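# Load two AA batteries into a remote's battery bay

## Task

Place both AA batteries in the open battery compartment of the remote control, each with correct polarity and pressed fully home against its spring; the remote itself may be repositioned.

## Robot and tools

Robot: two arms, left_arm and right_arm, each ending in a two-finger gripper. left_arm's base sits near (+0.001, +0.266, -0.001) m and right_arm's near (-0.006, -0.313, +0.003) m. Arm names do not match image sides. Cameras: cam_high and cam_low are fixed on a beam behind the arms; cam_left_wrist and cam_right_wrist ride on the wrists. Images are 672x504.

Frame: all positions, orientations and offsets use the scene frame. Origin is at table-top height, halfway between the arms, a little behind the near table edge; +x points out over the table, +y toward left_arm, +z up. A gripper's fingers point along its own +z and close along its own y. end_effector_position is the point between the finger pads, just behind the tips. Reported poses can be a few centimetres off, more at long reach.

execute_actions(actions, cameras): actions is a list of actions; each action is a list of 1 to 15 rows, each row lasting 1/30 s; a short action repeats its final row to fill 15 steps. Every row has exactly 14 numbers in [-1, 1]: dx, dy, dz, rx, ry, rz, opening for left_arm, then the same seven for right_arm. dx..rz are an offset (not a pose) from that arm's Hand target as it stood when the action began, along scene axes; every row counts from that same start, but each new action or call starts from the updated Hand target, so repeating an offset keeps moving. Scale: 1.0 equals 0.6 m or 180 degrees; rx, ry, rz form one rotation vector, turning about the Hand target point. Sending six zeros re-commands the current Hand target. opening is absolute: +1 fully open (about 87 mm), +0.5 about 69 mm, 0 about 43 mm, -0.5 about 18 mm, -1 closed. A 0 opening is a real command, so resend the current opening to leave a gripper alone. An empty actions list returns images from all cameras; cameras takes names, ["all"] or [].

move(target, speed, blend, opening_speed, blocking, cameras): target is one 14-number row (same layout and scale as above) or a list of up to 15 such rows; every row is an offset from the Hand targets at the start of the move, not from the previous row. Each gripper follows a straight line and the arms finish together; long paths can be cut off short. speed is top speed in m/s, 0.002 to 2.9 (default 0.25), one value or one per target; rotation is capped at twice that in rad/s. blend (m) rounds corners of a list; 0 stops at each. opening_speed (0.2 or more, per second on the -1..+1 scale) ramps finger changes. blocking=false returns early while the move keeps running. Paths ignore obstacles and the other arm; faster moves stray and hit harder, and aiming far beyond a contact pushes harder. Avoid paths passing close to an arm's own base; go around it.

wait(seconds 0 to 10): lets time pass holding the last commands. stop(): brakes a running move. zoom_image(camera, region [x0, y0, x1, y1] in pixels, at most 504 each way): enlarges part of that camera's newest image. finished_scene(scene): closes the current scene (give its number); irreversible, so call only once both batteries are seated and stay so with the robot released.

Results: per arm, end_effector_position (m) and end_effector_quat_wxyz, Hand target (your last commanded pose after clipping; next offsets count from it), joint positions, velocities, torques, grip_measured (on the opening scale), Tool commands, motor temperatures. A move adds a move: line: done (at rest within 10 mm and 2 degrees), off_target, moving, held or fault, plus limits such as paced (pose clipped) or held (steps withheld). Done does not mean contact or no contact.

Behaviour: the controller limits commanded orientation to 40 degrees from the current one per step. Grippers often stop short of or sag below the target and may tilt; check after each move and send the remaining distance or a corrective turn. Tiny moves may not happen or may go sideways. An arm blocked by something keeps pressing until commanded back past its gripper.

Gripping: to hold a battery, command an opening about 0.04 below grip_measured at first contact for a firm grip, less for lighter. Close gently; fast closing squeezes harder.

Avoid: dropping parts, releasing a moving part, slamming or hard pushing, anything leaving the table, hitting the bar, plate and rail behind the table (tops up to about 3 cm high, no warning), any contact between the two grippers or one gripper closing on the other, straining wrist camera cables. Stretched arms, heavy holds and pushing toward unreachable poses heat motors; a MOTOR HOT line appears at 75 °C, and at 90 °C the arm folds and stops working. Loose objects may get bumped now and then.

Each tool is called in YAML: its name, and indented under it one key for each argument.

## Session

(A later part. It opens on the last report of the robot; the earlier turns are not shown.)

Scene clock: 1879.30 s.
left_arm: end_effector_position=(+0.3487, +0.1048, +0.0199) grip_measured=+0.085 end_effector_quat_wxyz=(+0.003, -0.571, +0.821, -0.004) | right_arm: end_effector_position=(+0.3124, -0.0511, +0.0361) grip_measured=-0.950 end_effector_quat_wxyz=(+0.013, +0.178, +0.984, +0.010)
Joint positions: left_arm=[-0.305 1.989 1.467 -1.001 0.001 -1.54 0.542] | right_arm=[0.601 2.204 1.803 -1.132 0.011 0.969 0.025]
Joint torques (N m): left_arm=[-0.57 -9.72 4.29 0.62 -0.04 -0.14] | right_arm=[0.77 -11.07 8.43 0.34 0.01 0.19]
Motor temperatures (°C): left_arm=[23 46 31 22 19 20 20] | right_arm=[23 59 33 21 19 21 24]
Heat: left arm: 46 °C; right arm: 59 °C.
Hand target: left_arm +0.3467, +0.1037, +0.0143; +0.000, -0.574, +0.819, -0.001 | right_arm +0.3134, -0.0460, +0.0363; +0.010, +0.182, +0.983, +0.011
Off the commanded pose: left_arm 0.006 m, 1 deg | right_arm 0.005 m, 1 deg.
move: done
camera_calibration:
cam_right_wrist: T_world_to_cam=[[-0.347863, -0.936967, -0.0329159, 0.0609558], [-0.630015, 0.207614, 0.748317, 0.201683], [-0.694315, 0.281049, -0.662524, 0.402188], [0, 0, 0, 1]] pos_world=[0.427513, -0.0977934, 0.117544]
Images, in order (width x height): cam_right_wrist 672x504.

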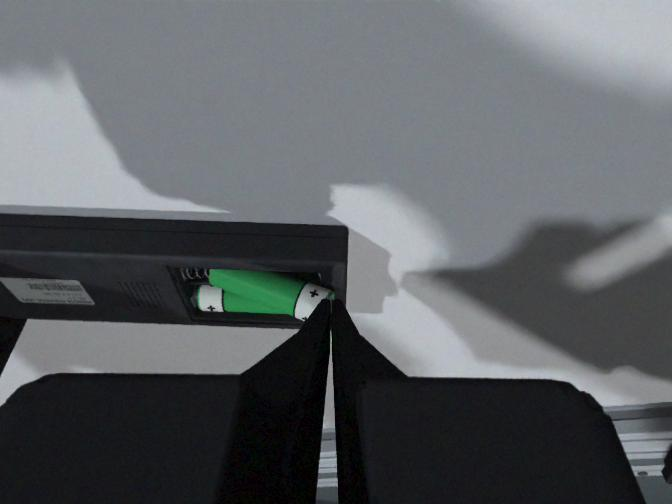

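move:
  target: [0,0,0,0,0,0,0.02,0.0031,0.0131,-0.0033,0,0,0,-0.95]
  speed: 0.03
  cameras: ["cam_right_wrist"]

zoom_image:
  camera: "cam_right_wrist"
  region: [160, 220, 400, 400]

Scene clock: 1894.30 s.
left_arm: end_effector_position=(+0.3487, +0.1048, +0.0199) grip_measured=+0.085 end_effector_quat_wxyz=(+0.003, -0.571, +0.821, -0.004) | right_arm: end_effector_position=(+0.3150, -0.0435, +0.0343) grip_measured=-0.950 end_effector_quat_wxyz=(+0.013, +0.179, +0.984, +0.011)
Joint positions: left_arm=[-0.305 1.989 1.467 -1.001 0.001 -1.54 0.542] | right_arm=[0.612 2.231 1.841 -1.142 0.011 0.981 0.025]
Joint torques (N m): left_arm=[-0.55 -9.76 4.27 0.62 -0.05 -0.15] | right_arm=[0.95 -11.29 8.34 0.32 0.01 0.18]
Motor temperatures (°C): left_arm=[23 46 31 22 19 20 20] | right_arm=[23 59 33 21 19 21 24]
Heat: left arm: 46 °C; right arm: 59 °C.
Hand target: left_arm +0.3467, +0.1037, +0.0143; +0.000, -0.574, +0.819, -0.001 | right_arm +0.3152, -0.0381, +0.0342; +0.010, +0.182, +0.983, +0.011
Off the commanded pose: left_arm 0.006 m, 1 deg | right_arm 0.005 m, 1 deg.
move: done
camera_calibration:
cam_right_wrist: T_world_to_cam=[[-0.348913, -0.936531, -0.034208, 0.0693389], [-0.630424, 0.207549, 0.74799, 0.2032], [-0.693416, 0.282549, -0.662828, 0.400505], [0, 0, 0, 1]] pos_world=[0.430012, -0.0903981, 0.115846]
Images, in order (width x height): cam_right_wrist 672x504.

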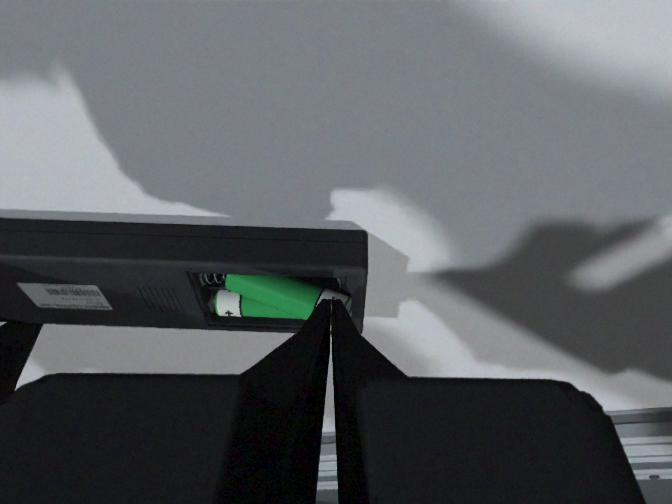

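Scaled by 2.100.

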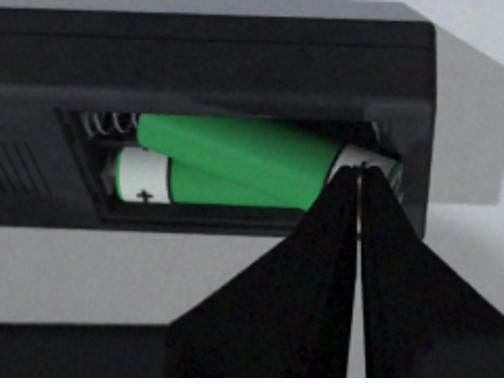

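move:
  target: [0,0,0,0,0,0,0.02,-0.008,-0.02,0.05,0,0,0,-0.95]
  speed: 0.08
  cameras: ["cam_right_wrist"]

zoom_image:
  camera: "cam_right_wrist"
  region: [160, 180, 400, 360]

Scene clock: 1909.47 s.
left_arm: end_effector_position=(+0.3487, +0.1048, +0.0199) grip_measured=+0.085 end_effector_quat_wxyz=(+0.003, -0.571, +0.821, -0.004) | right_arm: end_effector_position=(+0.3029, -0.0531, +0.0393) grip_measured=-0.950 end_effector_quat_wxyz=(-0.009, +0.180, +0.984, -0.012)
Joint positions: left_arm=[-0.305 1.989 1.467 -1.001 0.001 -1.54 0.542] | right_arm=[0.61 2.231 1.855 -1.22 0.011 0.981 0.025]
Joint torques (N m): left_arm=[-0.58 -9.77 4.3 0.61 -0.05 -0.14] | right_arm=[-0.28 -17.37 8.32 0.18 0.01 0.04]
Motor temperatures (°C): left_arm=[23 46 31 22 19 20 20] | right_arm=[23 60 34 21 19 21 24]
Heat: left arm: 46 °C; right arm: 60 °C.
Hand target: left_arm +0.3467, +0.1037, +0.0143; +0.000, -0.574, +0.819, -0.001 | right_arm +0.3104, -0.0502, +0.0643; +0.010, +0.182, +0.983, +0.010
Off the commanded pose: left_arm 0.006 m, 1 deg | right_arm 0.026 m, 3 deg.
move: off_target (right_arm)
camera_calibration:
cam_right_wrist: T_world_to_cam=[[-0.351017, -0.936178, 0.0188976, 0.0549095], [-0.590382, 0.236936, 0.771564, 0.182324], [-0.726799, 0.259675, -0.635871, 0.405935], [0, 0, 0, 1]] pos_world=[0.421948, -0.0972054, 0.116411]
Images, in order (width x height): cam_right_wrist 672x504.

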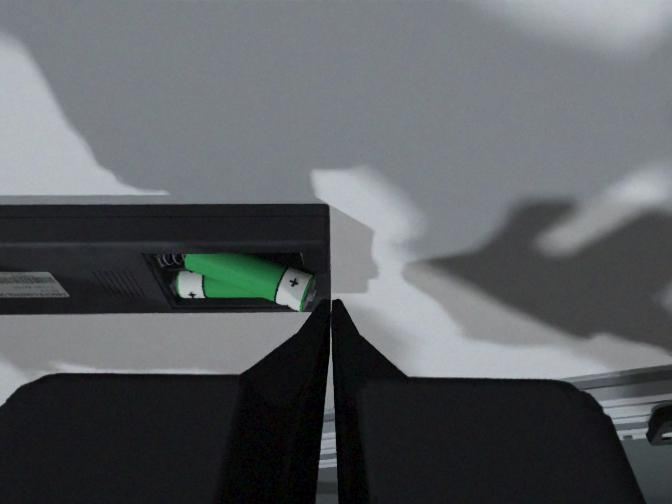

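Scaled by 2.100.

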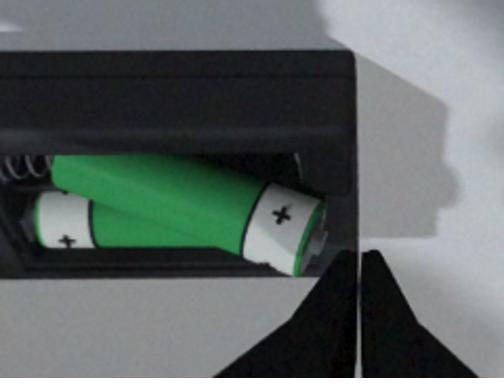

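execute_actions:
  actions: []
  cameras: ["cam_left_wrist", "cam_low"]

zoom_image:
  camera: "cam_left_wrist"
  region: [240, 380, 440, 504]

Scene clock: 1939.63 s.
left_arm: end_effector_position=(+0.3487, +0.1048, +0.0199) grip_measured=+0.085 end_effector_quat_wxyz=(+0.003, -0.571, +0.821, -0.004) | right_arm: end_effector_position=(+0.3029, -0.0533, +0.0393) grip_measured=-0.950 end_effector_quat_wxyz=(-0.009, +0.180, +0.984, -0.013)
Joint positions: left_arm=[-0.305 1.989 1.467 -1.001 0.001 -1.54 0.542] | right_arm=[0.609 2.231 1.855 -1.22 0.011 0.981 0.025]
Joint velocities: within noise
Joint torques (N m): left_arm=[-0.58 -9.74 4.3 0.61 -0.04 -0.14] | right_arm=[-0.28 -17.35 8.28 0.19 0.01 0.05]
Motor temperatures (°C): left_arm=[23 45 31 22 19 20 20] | right_arm=[23 70 36 20 19 21 23]
Heat: left arm: 45 °C; right arm: 70 °C.
Hand target: left_arm +0.3467, +0.1037, +0.0143; +0.000, -0.574, +0.819, -0.001 | right_arm +0.3104, -0.0502, +0.0643; +0.010, +0.182, +0.983, +0.010
Tool commands: left_gripper/opening=+0.02 right_gripper/opening=-0.95
Off the commanded pose: left_arm 0.006 m, 1 deg | right_arm 0.026 m, 3 deg.
camera_calibration:
cam_left_wrist: T_world_to_cam=[[0.941697, -0.336462, 0.0000575457, -0.293668], [-0.224293, -0.627627, 0.745504, 0.152409], [-0.250798, -0.702052, -0.666501, 0.318778], [0, 0, 0, 1]] pos_world=[0.390679, 0.220647, 0.0988613]
Images, in order (width x height): cam_low 672x504, cam_left_wrist 672x504.

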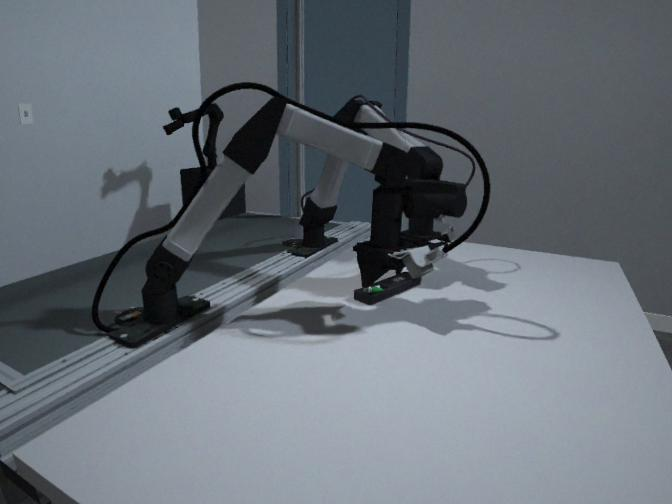

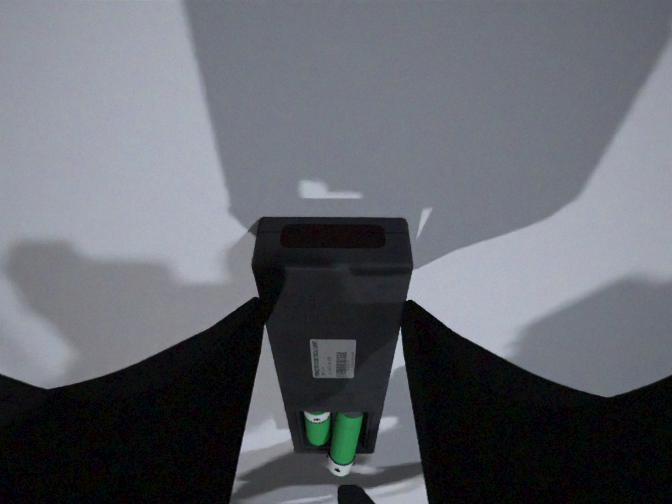

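Scaled by 2.520.

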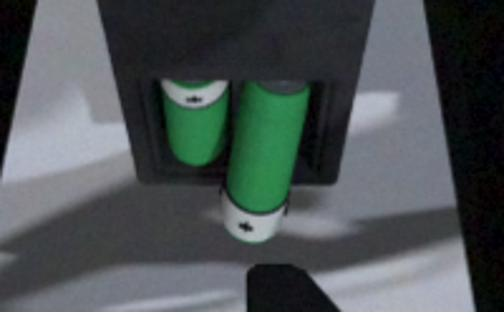

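move:
  target:
    - [0,0,0,0,0,0,0.02,0,0,0.045,0,0,0,-0.95]
    - [0,0,0,0,0,0,0.02,-0.0223,0.0503,0.04,0,0,0,-0.95]
    - [0,0,0,0,0,0,0.02,-0.0223,0.0503,-0.0155,0,0,0,-0.95]
  speed: 0.12
  blend: [0.005,0.005,0]
  cameras: ["cam_left_wrist", "cam_right_wrist"]

zoom_image:
  camera: "cam_left_wrist"
  region: [240, 380, 440, 504]

Scene clock: 1975.50 s.
left_arm: end_effector_position=(+0.3487, +0.1048, +0.0199) grip_measured=+0.085 end_effector_quat_wxyz=(+0.003, -0.571, +0.821, -0.004) | right_arm: end_effector_position=(+0.2934, -0.0224, +0.0544) grip_measured=-0.950 end_effector_quat_wxyz=(+0.004, +0.174, +0.985, +0.002)
Joint positions: left_arm=[-0.305 1.989 1.467 -1.001 0.001 -1.54 0.542] | right_arm=[0.681 2.231 1.918 -1.244 0.011 1.039 0.025]
Joint torques (N m): left_arm=[-0.57 -9.73 4.25 0.62 -0.04 -0.14] | right_arm=[-0.05 -13.46 5.42 0.67 0.04 0.19]
Motor temperatures (°C): left_arm=[23 45 31 22 19 20 20] | right_arm=[23 74 36 20 19 21 23]
Heat: left arm: 45 °C; right arm: 74 °C.
Hand target: left_arm +0.3467, +0.1037, +0.0143; +0.000, -0.574, +0.819, -0.001 | right_arm +0.2972, -0.0200, +0.0550; +0.010, +0.182, +0.983, +0.010
Off the commanded pose: left_arm 0.006 m, 1 deg | right_arm 0.004 m, 1 deg.
move: done
camera_calibration:
cam_left_wrist: T_world_to_cam=[[0.941697, -0.336462, 0.0000575457, -0.293668], [-0.224293, -0.627627, 0.745504, 0.152409], [-0.250798, -0.702052, -0.666501, 0.318778], [0, 0, 0, 1]] pos_world=[0.390679, 0.220647, 0.0988613]
cam_right_wrist: T_world_to_cam=[[-0.339598, -0.940461, -0.0143682, 0.078359], [-0.617244, 0.211307, 0.757865, 0.165793], [-0.709706, 0.266238, -0.652253, 0.396654], [0, 0, 0, 1]] pos_world=[0.410453, -0.0669442, 0.134196]
Images, in order (width x height): cam_left_wrist 672x504, cam_right_wrist 672x504.

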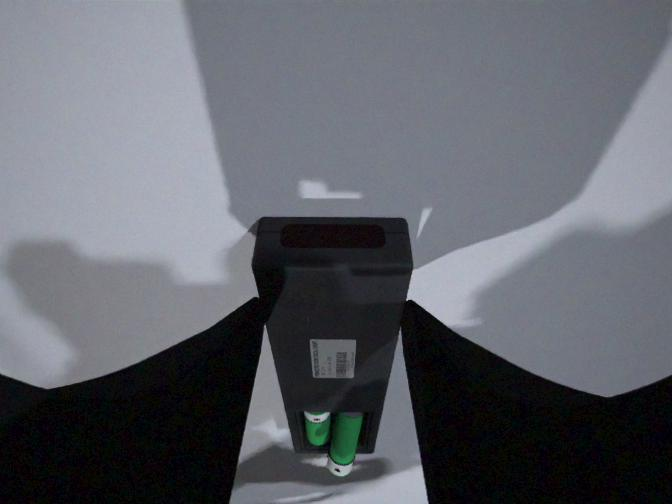

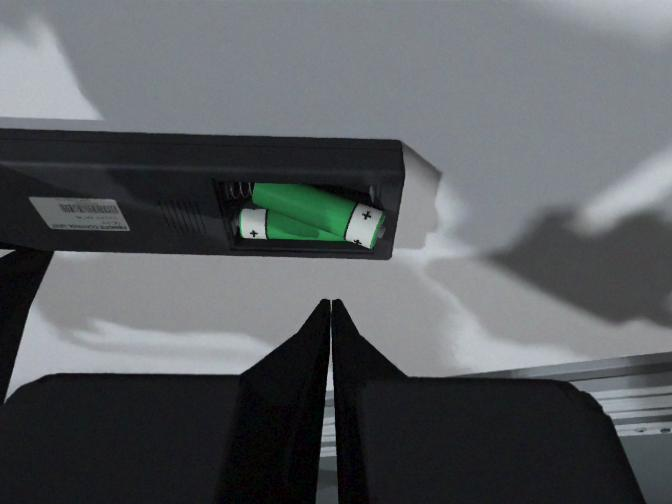

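Scaled by 2.520.

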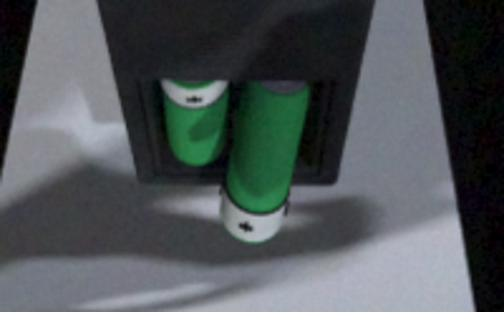

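move:
  target: [0,0,0,0,0,0,0.02,-0.0058,-0.0157,-0.04,0,0,0,-0.95]
  speed: 0.08
  cameras: ["cam_left_wrist", "cam_right_wrist"]

zoom_image:
  camera: "cam_left_wrist"
  region: [240, 380, 440, 504]

Scene clock: 1989.23 s.
left_arm: end_effector_position=(+0.3487, +0.1048, +0.0199) grip_measured=+0.085 end_effector_quat_wxyz=(+0.003, -0.571, +0.821, -0.004) | right_arm: end_effector_position=(+0.2842, -0.0339, +0.0228) grip_measured=-0.950 end_effector_quat_wxyz=(-0.010, +0.178, +0.984, -0.012)
Joint positions: left_arm=[-0.305 1.989 1.467 -1.001 0.001 -1.54 0.542] | right_arm=[0.671 2.231 1.787 -1.153 0.009 1.039 0.025]
Joint torques (N m): left_arm=[-0.58 -9.72 4.3 0.62 -0.04 -0.14] | right_arm=[-0.34 -15.65 4.98 0.78 0.05 0.08]
Motor temperatures (°C): left_arm=[23 45 31 22 19 20 20] | right_arm=[23 71 35 21 19 21 23]
Heat: left arm: 45 °C; right arm: 71 °C.
Hand target: left_arm +0.3467, +0.1037, +0.0143; +0.000, -0.574, +0.819, -0.001 | right_arm +0.2936, -0.0295, +0.0309; +0.010, +0.182, +0.983, +0.010
Off the commanded pose: left_arm 0.006 m, 1 deg | right_arm 0.013 m, 3 deg.
move: off_target (right_arm)
camera_calibration:
cam_left_wrist: T_world_to_cam=[[0.941697, -0.336462, 0.0000575457, -0.293668], [-0.224293, -0.627627, 0.745504, 0.152409], [-0.250798, -0.702052, -0.666501, 0.318778], [0, 0, 0, 1]] pos_world=[0.390679, 0.220647, 0.0988613]
cam_right_wrist: T_world_to_cam=[[-0.347778, -0.937381, 0.0191838, 0.0656553], [-0.590629, 0.234929, 0.771988, 0.179466], [-0.728153, 0.25715, -0.635347, 0.377139], [0, 0, 0, 1]] pos_world=[0.403446, -0.077599, 0.0998093]
Images, in order (width x height): cam_left_wrist 672x504, cam_right_wrist 672x504.

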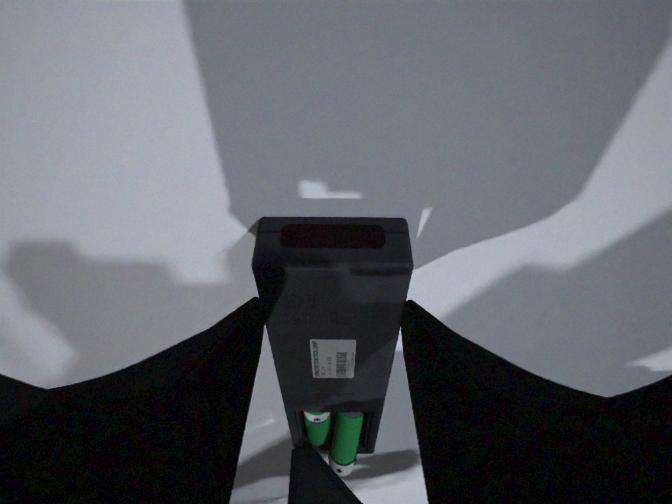

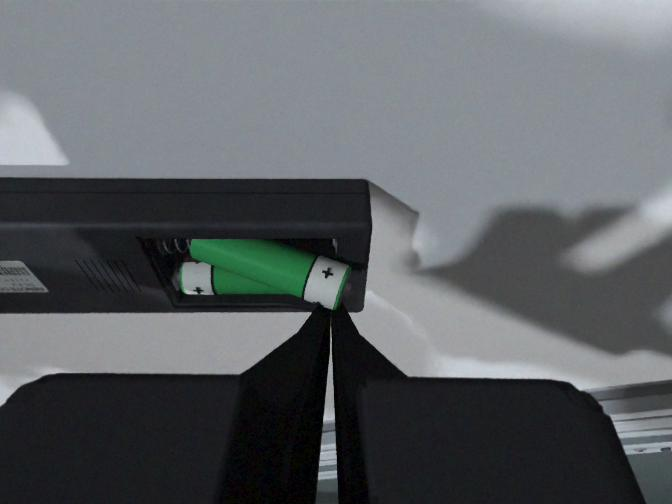

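Scaled by 2.520.

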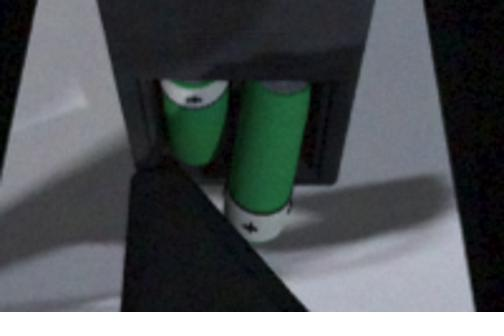

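move:
  target:
    - [0,0,0,0,0,0,0.02,-0.003,0.001,0.02,0,0,0,-0.95]
    - [0,0,0,0,0,0,0.02,0.01,-0.004,0.013,0,0,0,-0.95]
  speed: 0.05
  cameras: ["cam_left_wrist", "cam_right_wrist"]

zoom_image:
  camera: "cam_left_wrist"
  region: [240, 380, 440, 504]

Scene clock: 2003.57 s.
left_arm: end_effector_position=(+0.3487, +0.1048, +0.0199) grip_measured=+0.085 end_effector_quat_wxyz=(+0.003, -0.572, +0.821, -0.004) | right_arm: end_effector_position=(+0.2894, -0.0375, +0.0239) grip_measured=-0.950 end_effector_quat_wxyz=(-0.009, +0.184, +0.983, -0.010)
Joint positions: left_arm=[-0.305 1.989 1.467 -1.001 0.001 -1.541 0.542] | right_arm=[0.656 2.231 1.792 -1.153 0.008 1.036 0.025]
Joint torques (N m): left_arm=[-0.54 -9.76 4.29 0.62 -0.05 -0.13] | right_arm=[-0.1 -15.1 8.24 0.41 0.06 -0.03]
Motor temperatures (°C): left_arm=[23 45 31 22 19 20 20] | right_arm=[23 71 35 21 19 21 23]
Heat: left arm: 45 °C; right arm: 71 °C.
Hand target: left_arm +0.3467, +0.1037, +0.0143; +0.000, -0.574, +0.819, -0.001 | right_arm +0.2996, -0.0318, +0.0388; +0.010, +0.182, +0.983, +0.011
Off the commanded pose: left_arm 0.006 m, 1 deg | right_arm 0.019 m, 3 deg.
move: off_target (right_arm)
camera_calibration:
cam_left_wrist: T_world_to_cam=[[0.941823, -0.336109, -0.0000354109, -0.293785], [-0.223988, -0.627723, 0.745516, 0.15231], [-0.250597, -0.702136, -0.666488, 0.318717], [0, 0, 0, 1]] pos_world=[0.390679, 0.220647, 0.0988613]
cam_right_wrist: T_world_to_cam=[[-0.359021, -0.933218, 0.0144593, 0.0677034], [-0.590193, 0.239002, 0.771071, 0.182674], [-0.723033, 0.268297, -0.636585, 0.381494], [0, 0, 0, 1]] pos_world=[0.407952, -0.0828308, 0.10102]
Images, in order (width x height): cam_left_wrist 672x504, cam_right_wrist 672x504.

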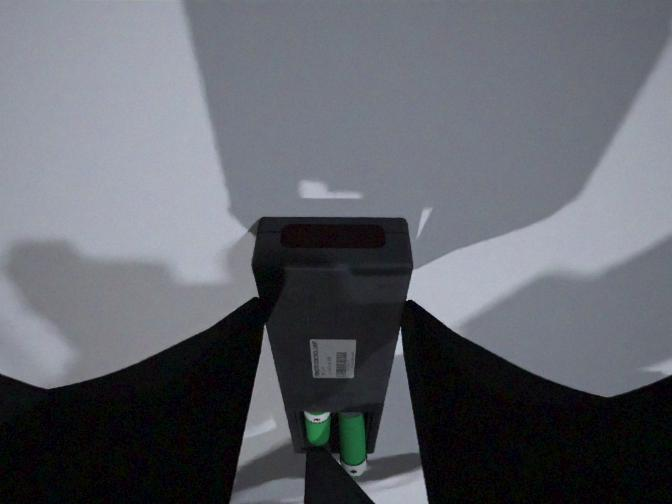

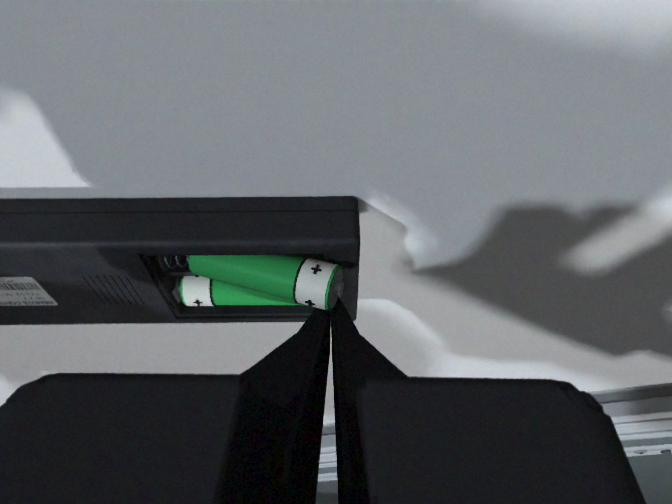

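Scaled by 2.520.

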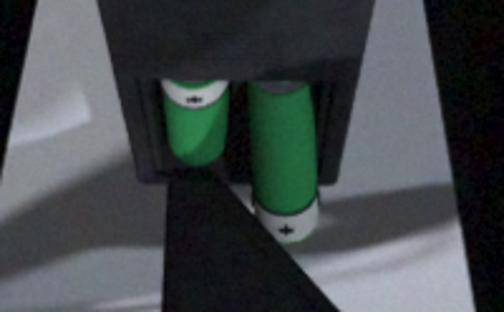

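move:
  target:
    - [0,0,0,0,0,0,0.02,-0.0093,0.0035,0.0167,0,0,0,-0.95]
    - [0,0,0,0,0,0,0.02,-0.0357,-0.0668,0.0333,0,0,0,-0.95]
    - [0,0,0,0,0,0,0.02,-0.0052,-0.0662,0.0333,0,0,0,-0.95]
    - [0,0,0,0,0,0,0.02,-0.0052,-0.0662,-0.013,0,0,0,-0.95]
  speed: 0.08
  blend: [0, 0.004, 0.004, 0]
  cameras: ["cam_left_wrist", "cam_right_wrist"]

zoom_image:
  camera: "cam_left_wrist"
  region: [240, 380, 440, 504]

Scene clock: 2029.73 s.
left_arm: end_effector_position=(+0.3487, +0.1048, +0.0199) grip_measured=+0.085 end_effector_quat_wxyz=(+0.003, -0.572, +0.821, -0.004) | right_arm: end_effector_position=(+0.2939, -0.0723, +0.0375) grip_measured=-0.950 end_effector_quat_wxyz=(+0.010, +0.185, +0.983, +0.009)
Joint positions: left_arm=[-0.305 1.989 1.467 -1.001 0.001 -1.541 0.542] | right_arm=[0.582 2.098 1.639 -1.081 0.008 0.963 0.025]
Joint torques (N m): left_arm=[-0.55 -9.76 4.27 0.62 -0.04 -0.13] | right_arm=[-0.02 -10.37 5.42 0.69 0.03 -0.02]
Motor temperatures (°C): left_arm=[23 45 31 22 19 20 21] | right_arm=[23 70 35 21 19 21 23]
Heat: left arm: 45 °C; right arm: 70 °C.
Hand target: left_arm +0.3467, +0.1037, +0.0143; +0.000, -0.574, +0.819, -0.001 | right_arm +0.2965, -0.0716, +0.0309; +0.010, +0.182, +0.983, +0.010
Off the commanded pose: left_arm 0.006 m, 1 deg | right_arm 0.007 m, 0 deg.
move: done
camera_calibration:
cam_left_wrist: T_world_to_cam=[[0.941823, -0.336109, -0.0000354109, -0.293785], [-0.223988, -0.627723, 0.745516, 0.15231], [-0.250597, -0.702136, -0.666488, 0.318717], [0, 0, 0, 1]] pos_world=[0.390679, 0.220647, 0.0988613]
cam_right_wrist: T_world_to_cam=[[-0.359695, -0.932597, -0.0297037, 0.0384041], [-0.622598, 0.216177, 0.75209, 0.191695], [-0.694976, 0.289017, -0.658391, 0.39682], [0, 0, 0, 1]] pos_world=[0.408943, -0.120312, 0.118232]
Images, in order (width x height): cam_left_wrist 672x504, cam_right_wrist 672x504.

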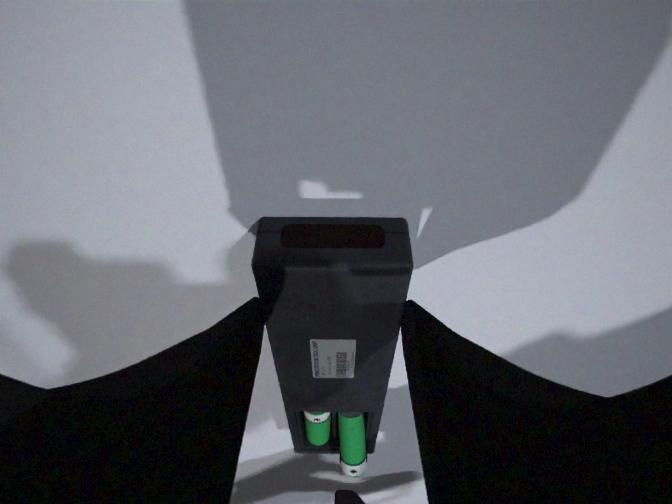

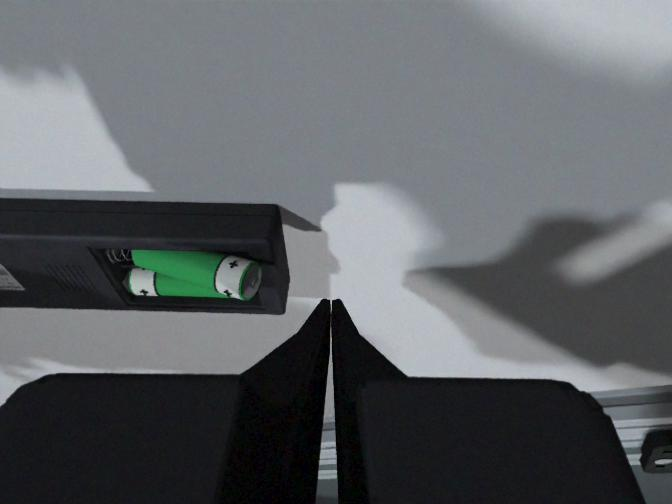

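Scaled by 2.520.

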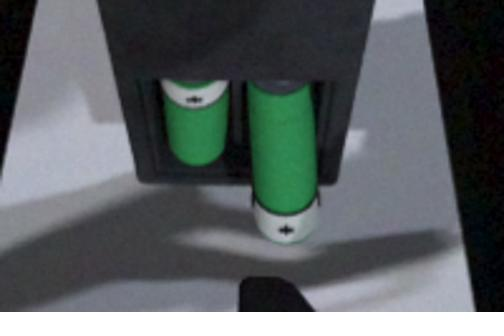

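move:
  target: [0,0,0,0,0,0,0.02,0.0098,0.0142,-0.0133,0,0,0,-0.95]
  speed: 0.05
  cameras: ["cam_left_wrist", "cam_right_wrist"]

zoom_image:
  camera: "cam_left_wrist"
  region: [240, 380, 440, 504]

Scene clock: 2038.10 s.
left_arm: end_effector_position=(+0.3487, +0.1048, +0.0199) grip_measured=+0.085 end_effector_quat_wxyz=(+0.003, -0.572, +0.821, -0.004) | right_arm: end_effector_position=(+0.2940, -0.0721, +0.0229) grip_measured=-0.950 end_effector_quat_wxyz=(-0.001, +0.185, +0.983, -0.001)
Joint positions: left_arm=[-0.305 1.989 1.467 -1.001 0.001 -1.541 0.542] | right_arm=[0.582 2.141 1.645 -1.073 0.008 0.963 0.025]
Joint torques (N m): left_arm=[-0.55 -9.76 4.3 0.61 -0.05 -0.13] | right_arm=[0.83 -10.62 8.2 0.63 0.03 0.08]
Motor temperatures (°C): left_arm=[23 45 31 22 19 20 21] | right_arm=[22 67 34 21 19 21 23]
Heat: left arm: 45 °C; right arm: 67 °C.
Hand target: left_arm +0.3467, +0.1037, +0.0143; +0.000, -0.574, +0.819, -0.001 | right_arm +0.3024, -0.0631, +0.0229; +0.010, +0.182, +0.983, +0.010
Off the commanded pose: left_arm 0.006 m, 1 deg | right_arm 0.012 m, 2 deg.
move: off_target (right_arm)
camera_calibration:
cam_left_wrist: T_world_to_cam=[[0.941823, -0.336109, -0.0000354109, -0.293785], [-0.223988, -0.627723, 0.745516, 0.15231], [-0.250597, -0.702136, -0.666488, 0.318717], [0, 0, 0, 1]] pos_world=[0.390679, 0.220647, 0.0988613]
cam_right_wrist: T_world_to_cam=[[-0.359908, -0.932971, -0.00566184, 0.0376912], [-0.604181, 0.228439, 0.7634, 0.197915], [-0.710937, 0.278174, -0.645901, 0.390842], [0, 0, 0, 1]] pos_world=[0.411006, -0.118769, 0.10157]
Images, in order (width x height): cam_left_wrist 672x504, cam_right_wrist 672x504.

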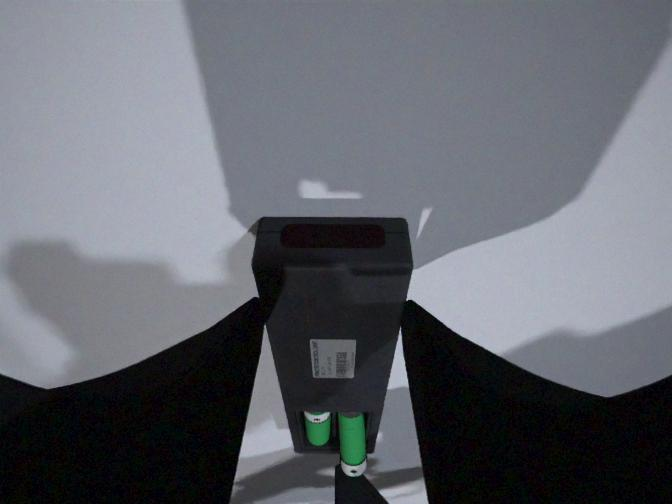

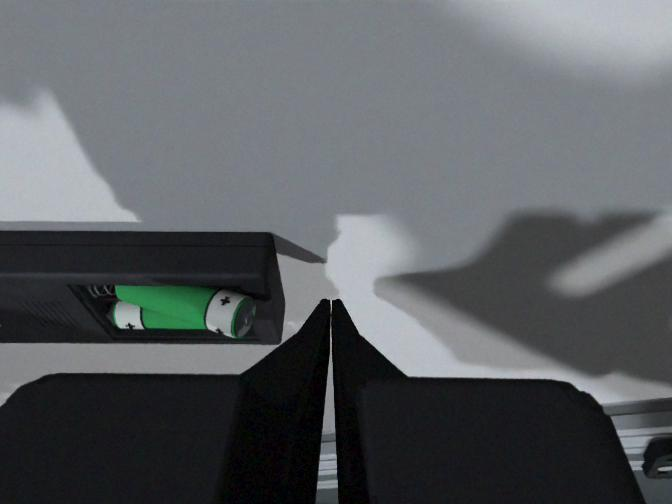

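Scaled by 2.520.

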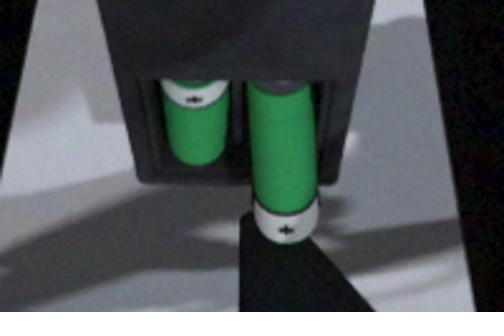

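move:
  target: [0,0,0,0,0,0,0.02,0.003,0.005,0.03,0,0,0,-0.95]
  speed: 0.05
  cameras: ["cam_left_wrist"]

zoom_image:
  camera: "cam_left_wrist"
  region: [240, 380, 440, 504]

Scene clock: 2044.57 s.
left_arm: end_effector_position=(+0.3487, +0.1048, +0.0199) grip_measured=+0.085 end_effector_quat_wxyz=(+0.003, -0.572, +0.821, -0.004) | right_arm: end_effector_position=(+0.3030, -0.0651, +0.0391) grip_measured=-0.950 end_effector_quat_wxyz=(+0.010, +0.183, +0.983, +0.009)
Joint positions: left_arm=[-0.305 1.989 1.467 -1.001 0.001 -1.541 0.542] | right_arm=[0.584 2.141 1.714 -1.11 0.008 0.963 0.025]
Joint torques (N m): left_arm=[-0.57 -9.77 4.27 0.62 -0.04 -0.13] | right_arm=[0.99 -10.99 8.28 0.34 0.03 0.11]
Motor temperatures (°C): left_arm=[23 45 30 22 19 20 21] | right_arm=[23 65 34 21 19 21 23]
Heat: left arm: 45 °C; right arm: 65 °C.
Hand target: left_arm +0.3467, +0.1037, +0.0143; +0.000, -0.574, +0.819, -0.001 | right_arm +0.3041, -0.0601, +0.0409; +0.010, +0.182, +0.983, +0.010
Off the commanded pose: left_arm 0.006 m, 1 deg | right_arm 0.005 m, 0 deg.
move: done
camera_calibration:
cam_left_wrist: T_world_to_cam=[[0.941823, -0.336109, -0.0000354109, -0.293785], [-0.223988, -0.627723, 0.745516, 0.15231], [-0.250597, -0.702136, -0.666488, 0.318717], [0, 0, 0, 1]] pos_world=[0.390679, 0.220647, 0.0988613]
Images, in order (width x height): cam_left_wrist 672x504.

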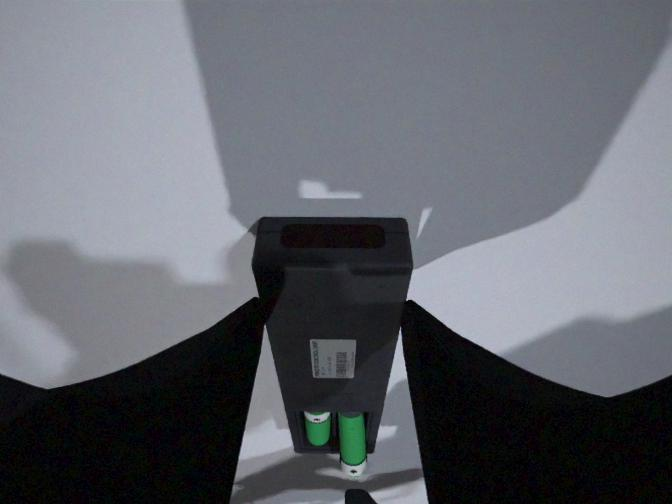

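Scaled by 2.520.

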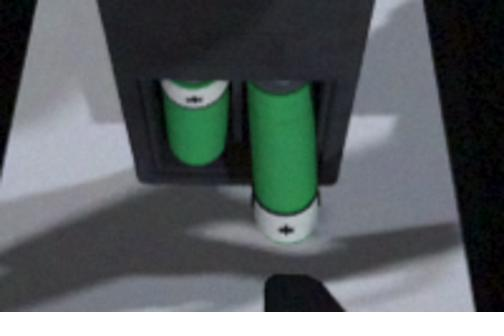

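move:
  target: [0,0,0,0,0,0,0.02,0.0023,0.0133,-0.015,0,0,0,-0.95]
  speed: 0.05
  cameras: ["cam_left_wrist", "cam_right_wrist"]

zoom_image:
  camera: "cam_left_wrist"
  region: [240, 380, 440, 504]

zoom_image:
  camera: "cam_right_wrist"
  region: [160, 220, 400, 400]

Scene clock: 2050.63 s.
left_arm: end_effector_position=(+0.3487, +0.1048, +0.0199) grip_measured=+0.085 end_effector_quat_wxyz=(+0.003, -0.572, +0.821, -0.004) | right_arm: end_effector_position=(+0.3003, -0.0600, +0.0315) grip_measured=-0.950 end_effector_quat_wxyz=(+0.004, +0.179, +0.984, +0.004)
Joint positions: left_arm=[-0.305 1.989 1.467 -1.001 0.001 -1.541 0.542] | right_arm=[0.599 2.168 1.724 -1.111 0.008 0.967 0.025]
Joint torques (N m): left_arm=[-0.55 -9.74 4.3 0.61 -0.05 -0.14] | right_arm=[0.95 -10.88 8.24 0.5 0.04 0.19]
Motor temperatures (°C): left_arm=[23 45 30 22 19 20 21] | right_arm=[23 64 34 21 19 21 23]
Heat: left arm: 45 °C; right arm: 64 °C.
Hand target: left_arm +0.3467, +0.1037, +0.0143; +0.000, -0.574, +0.819, -0.001 | right_arm +0.3055, -0.0521, +0.0319; +0.010, +0.182, +0.983, +0.010
Off the commanded pose: left_arm 0.006 m, 1 deg | right_arm 0.009 m, 1 deg.
move: done
camera_calibration:
cam_left_wrist: T_world_to_cam=[[0.941823, -0.336109, -0.0000354109, -0.293785], [-0.223988, -0.627723, 0.745516, 0.15231], [-0.250597, -0.702136, -0.666488, 0.318717], [0, 0, 0, 1]] pos_world=[0.390679, 0.220647, 0.0988613]
cam_right_wrist: T_world_to_cam=[[-0.348887, -0.937004, -0.0173802, 0.0482057], [-0.615675, 0.215182, 0.758051, 0.195199], [-0.706556, 0.275175, -0.651964, 0.396239], [0, 0, 0, 1]] pos_world=[0.416963, -0.105869, 0.1112]
Images, in order (width x height): cam_left_wrist 672x504, cam_right_wrist 672x504.

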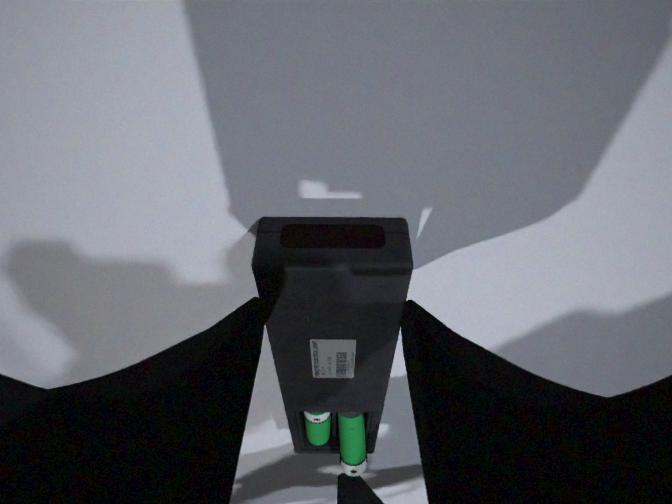

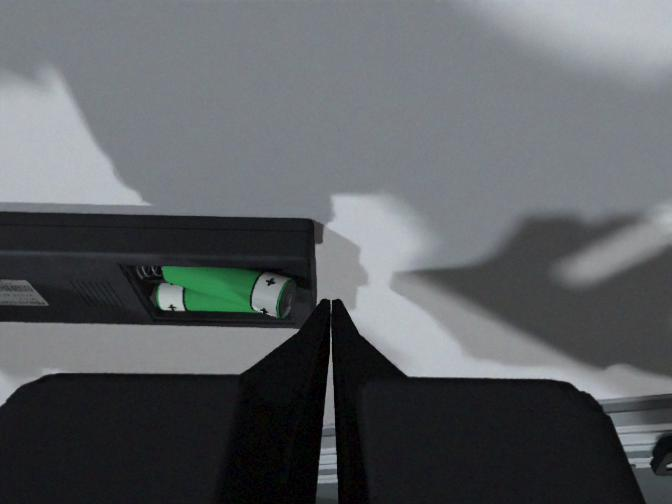

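Scaled by 2.520.

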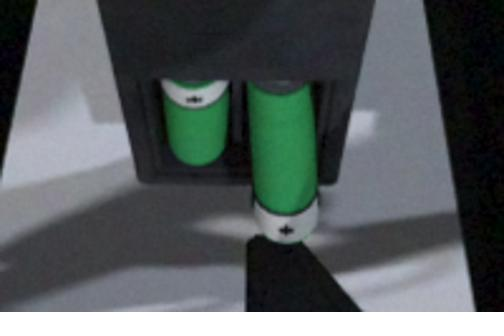

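Scaled by 2.100.

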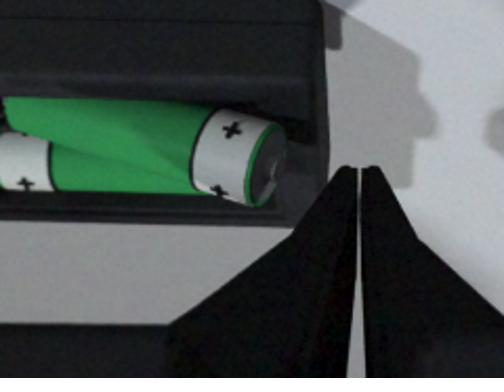

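move:
  target: [0,0,0,0,0,0,0.02,0.0085,0.018,0.0,0,0,0,-0.95]
  speed: 0.04
  cameras: ["cam_left_wrist", "cam_right_wrist"]

zoom_image:
  camera: "cam_left_wrist"
  region: [240, 380, 440, 504]

zoom_image:
  camera: "cam_right_wrist"
  region: [160, 220, 400, 400]

Scene clock: 2059.20 s.
left_arm: end_effector_position=(+0.3487, +0.1048, +0.0199) grip_measured=+0.085 end_effector_quat_wxyz=(+0.003, -0.572, +0.821, -0.004) | right_arm: end_effector_position=(+0.3080, -0.0486, +0.0321) grip_measured=-0.950 end_effector_quat_wxyz=(+0.008, +0.179, +0.984, +0.008)
Joint positions: left_arm=[-0.305 1.989 1.467 -1.001 0.001 -1.541 0.542] | right_arm=[0.61 2.209 1.793 -1.128 0.008 0.979 0.025]
Joint torques (N m): left_arm=[-0.55 -9.77 4.29 0.62 -0.04 -0.14] | right_arm=[1.14 -11.06 8.47 0.41 0.05 0.21]
Motor temperatures (°C): left_arm=[23 44 30 22 19 20 21] | right_arm=[23 61 35 21 19 21 23]
Heat: left arm: 44 °C; right arm: 61 °C.
Hand target: left_arm +0.3467, +0.1037, +0.0143; +0.000, -0.574, +0.819, -0.001 | right_arm +0.3105, -0.0413, +0.0320; +0.010, +0.182, +0.983, +0.010
Off the commanded pose: left_arm 0.006 m, 1 deg | right_arm 0.008 m, 1 deg.
move: done
camera_calibration:
cam_left_wrist: T_world_to_cam=[[0.941823, -0.336109, -0.0000354109, -0.293785], [-0.223988, -0.627723, 0.745516, 0.15231], [-0.250597, -0.702136, -0.666488, 0.318717], [0, 0, 0, 1]] pos_world=[0.390679, 0.220647, 0.0988613]
cam_right_wrist: T_world_to_cam=[[-0.349053, -0.93673, -0.0264449, 0.0618827], [-0.622132, 0.210536, 0.754073, 0.198916], [-0.700795, 0.279664, -0.656258, 0.397532], [0, 0, 0, 1]] pos_world=[0.423941, -0.0950868, 0.112523]
Images, in order (width x height): cam_left_wrist 672x504, cam_right_wrist 672x504.

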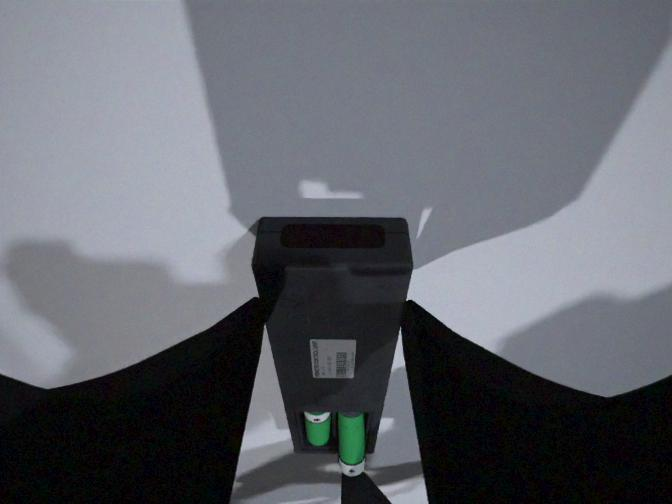

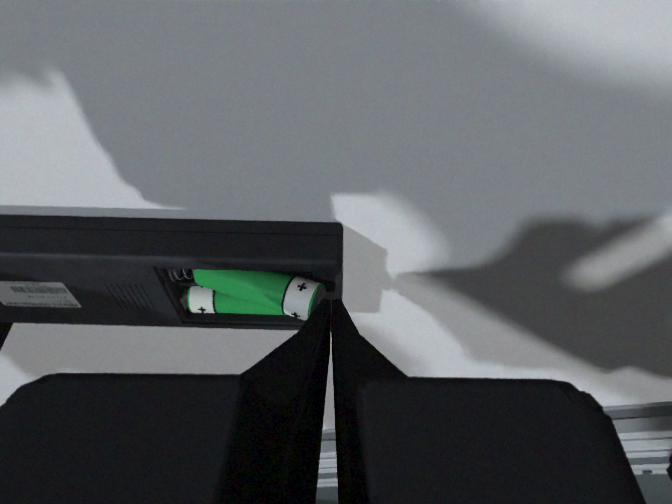

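Scaled by 2.520.

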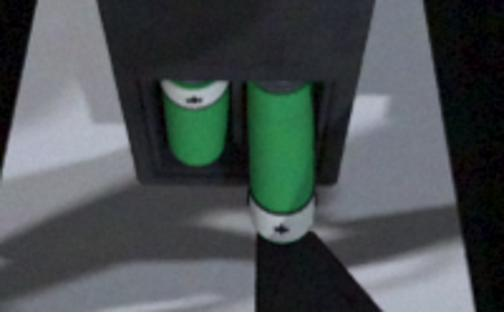

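Scaled by 2.100.

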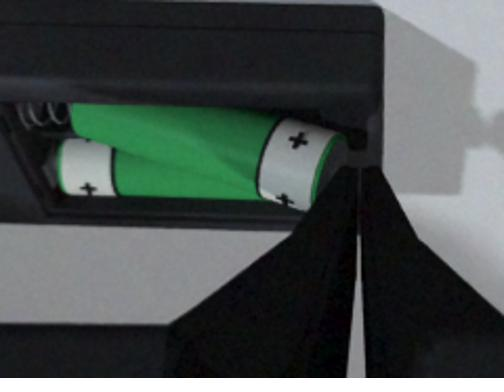

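move:
  target: [0,0,0,0,0,0,0.02,0.0047,0.0125,0.0,0,0,0,-0.95]
  speed: 0.03
  cameras: ["cam_left_wrist", "cam_right_wrist"]

zoom_image:
  camera: "cam_left_wrist"
  region: [240, 380, 440, 504]

zoom_image:
  camera: "cam_right_wrist"
  region: [160, 220, 400, 400]

Scene clock: 2065.80 s.
left_arm: end_effector_position=(+0.3487, +0.1048, +0.0199) grip_measured=+0.085 end_effector_quat_wxyz=(+0.003, -0.572, +0.821, -0.004) | right_arm: end_effector_position=(+0.3065, -0.0459, +0.0321) grip_measured=-0.950 end_effector_quat_wxyz=(-0.001, +0.178, +0.984, -0.001)
Joint positions: left_arm=[-0.305 1.989 1.467 -1.001 0.001 -1.541 0.542] | right_arm=[0.617 2.237 1.838 -1.169 0.008 0.985 0.025]
Joint torques (N m): left_arm=[-0.58 -9.77 4.29 0.62 -0.04 -0.14] | right_arm=[1.4 -11.26 8.69 0.62 0.04 0.25]
Motor temperatures (°C): left_arm=[23 44 30 22 19 20 21] | right_arm=[23 61 35 21 19 21 23]
Heat: left arm: 44 °C; right arm: 61 °C.
Hand target: left_arm +0.3467, +0.1037, +0.0143; +0.000, -0.574, +0.819, -0.001 | right_arm +0.3134, -0.0338, +0.0319; +0.010, +0.182, +0.983, +0.010
Off the commanded pose: left_arm 0.006 m, 1 deg | right_arm 0.014 m, 2 deg.
move: off_target (right_arm)
camera_calibration:
cam_left_wrist: T_world_to_cam=[[0.941823, -0.336109, -0.0000354109, -0.293785], [-0.223988, -0.627723, 0.745516, 0.15231], [-0.250597, -0.702136, -0.666488, 0.318717], [0, 0, 0, 1]] pos_world=[0.390679, 0.220647, 0.0988613]
cam_right_wrist: T_world_to_cam=[[-0.347767, -0.937562, -0.00594321, 0.0627822], [-0.607208, 0.220391, 0.763365, 0.192942], [-0.714392, 0.269082, -0.64594, 0.399082], [0, 0, 0, 1]] pos_world=[0.424091, -0.0910464, 0.110871]
Images, in order (width x height): cam_left_wrist 672x504, cam_right_wrist 672x504.

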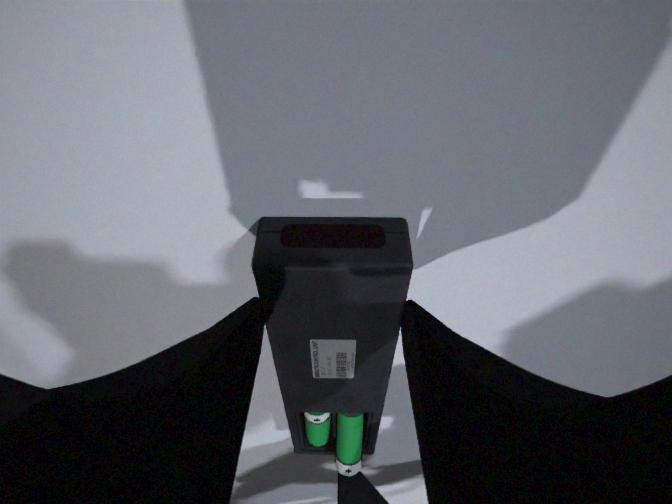

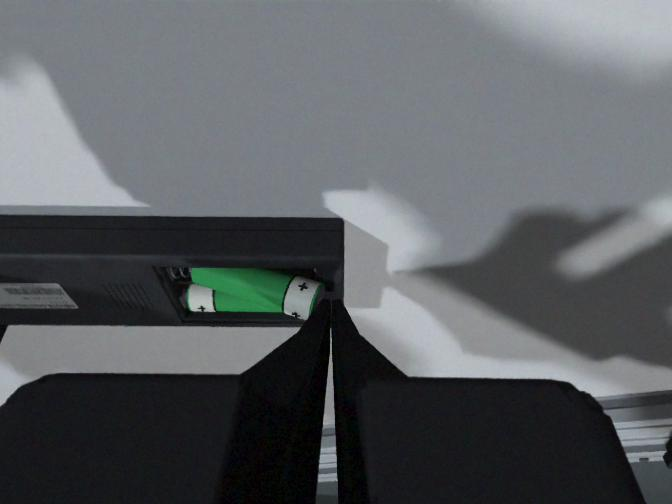

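Scaled by 2.520.

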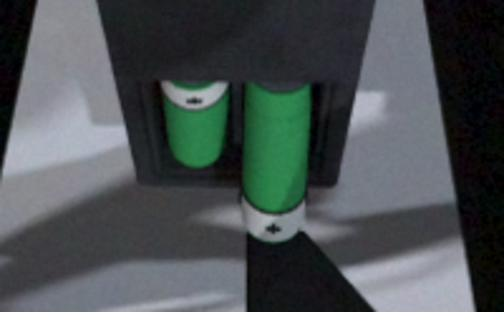

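Scaled by 2.100.

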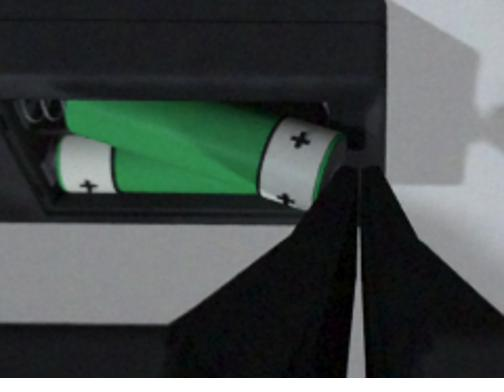

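move:
  target: [0,0,0,0,0,0,0.02,0.0125,0.006,0.0,0,0,0,-0.95]
  speed: 0.03
  cameras: ["cam_left_wrist", "cam_right_wrist"]

zoom_image:
  camera: "cam_left_wrist"
  region: [240, 380, 440, 504]

zoom_image:
  camera: "cam_right_wrist"
  region: [160, 220, 400, 400]

Scene clock: 2072.30 s.
left_arm: end_effector_position=(+0.3489, +0.1051, +0.0198) grip_measured=+0.085 end_effector_quat_wxyz=(+0.004, -0.572, +0.820, -0.003) | right_arm: end_effector_position=(+0.3095, -0.0449, +0.0328) grip_measured=-0.950 end_effector_quat_wxyz=(-0.006, +0.178, +0.984, -0.011)
Joint positions: left_arm=[-0.305 1.989 1.467 -1.001 -0.002 -1.542 0.542] | right_arm=[0.617 2.272 1.897 -1.215 0.014 0.985 0.025]
Joint torques (N m): left_arm=[-0.57 -9.78 4.31 0.61 -0.02 -0.13] | right_arm=[1.03 -11.44 8.83 0.76 -0.02 0.21]
Motor temperatures (°C): left_arm=[23 44 30 22 19 20 21] | right_arm=[23 61 36 21 19 21 23]
Heat: left arm: 44 °C; right arm: 61 °C.
Hand target: left_arm +0.3467, +0.1037, +0.0143; +0.000, -0.574, +0.819, -0.001 | right_arm +0.3210, -0.0302, +0.0320; +0.010, +0.182, +0.983, +0.010
Off the commanded pose: left_arm 0.006 m, 1 deg | right_arm 0.019 m, 3 deg.
move: off_target (right_arm)
camera_calibration:
cam_left_wrist: T_world_to_cam=[[0.942096, -0.335343, -0.0000040059, -0.293996], [-0.224066, -0.629488, 0.744002, 0.152852], [-0.249499, -0.700921, -0.668177, 0.318458], [0, 0, 0, 1]] pos_world=[0.390676, 0.220843, 0.099063]
cam_right_wrist: T_world_to_cam=[[-0.347867, -0.937438, 0.0140861, 0.0641217], [-0.597205, 0.233144, 0.767457, 0.191403], [-0.722728, 0.258561, -0.640945, 0.403349], [0, 0, 0, 1]] pos_world=[0.428124, -0.0888046, 0.110728]
Images, in order (width x height): cam_left_wrist 672x504, cam_right_wrist 672x504.

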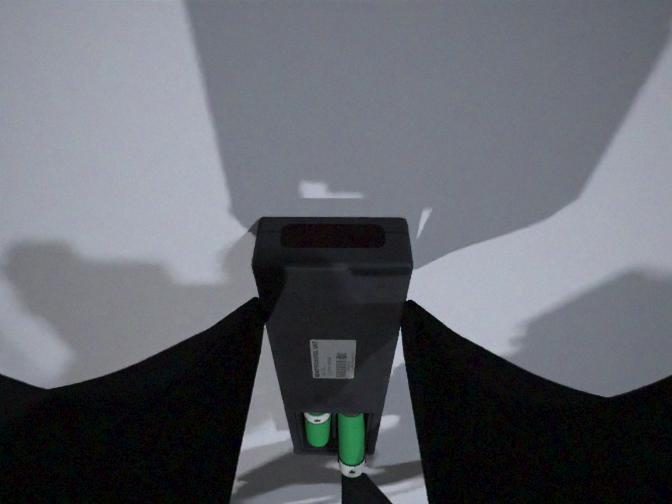

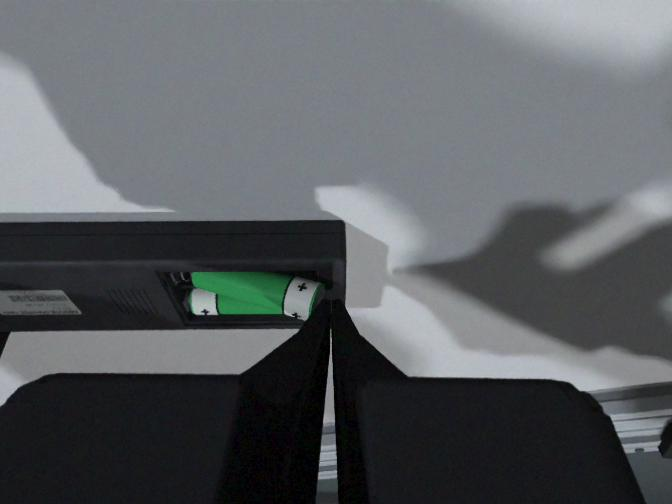

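Scaled by 2.520.

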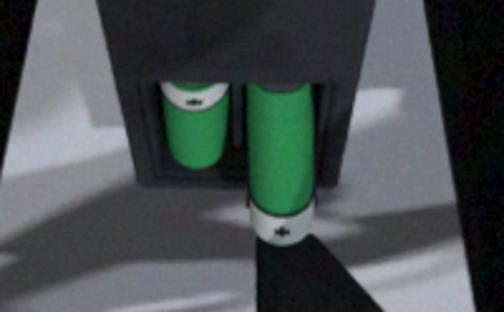

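Scaled by 2.100.

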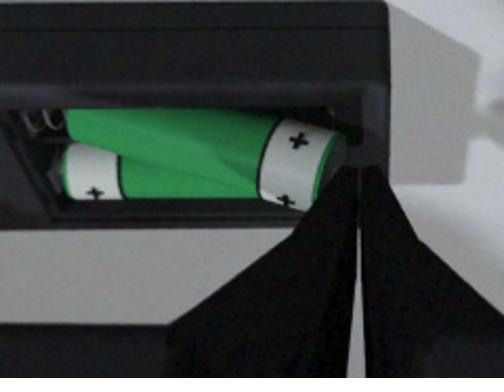

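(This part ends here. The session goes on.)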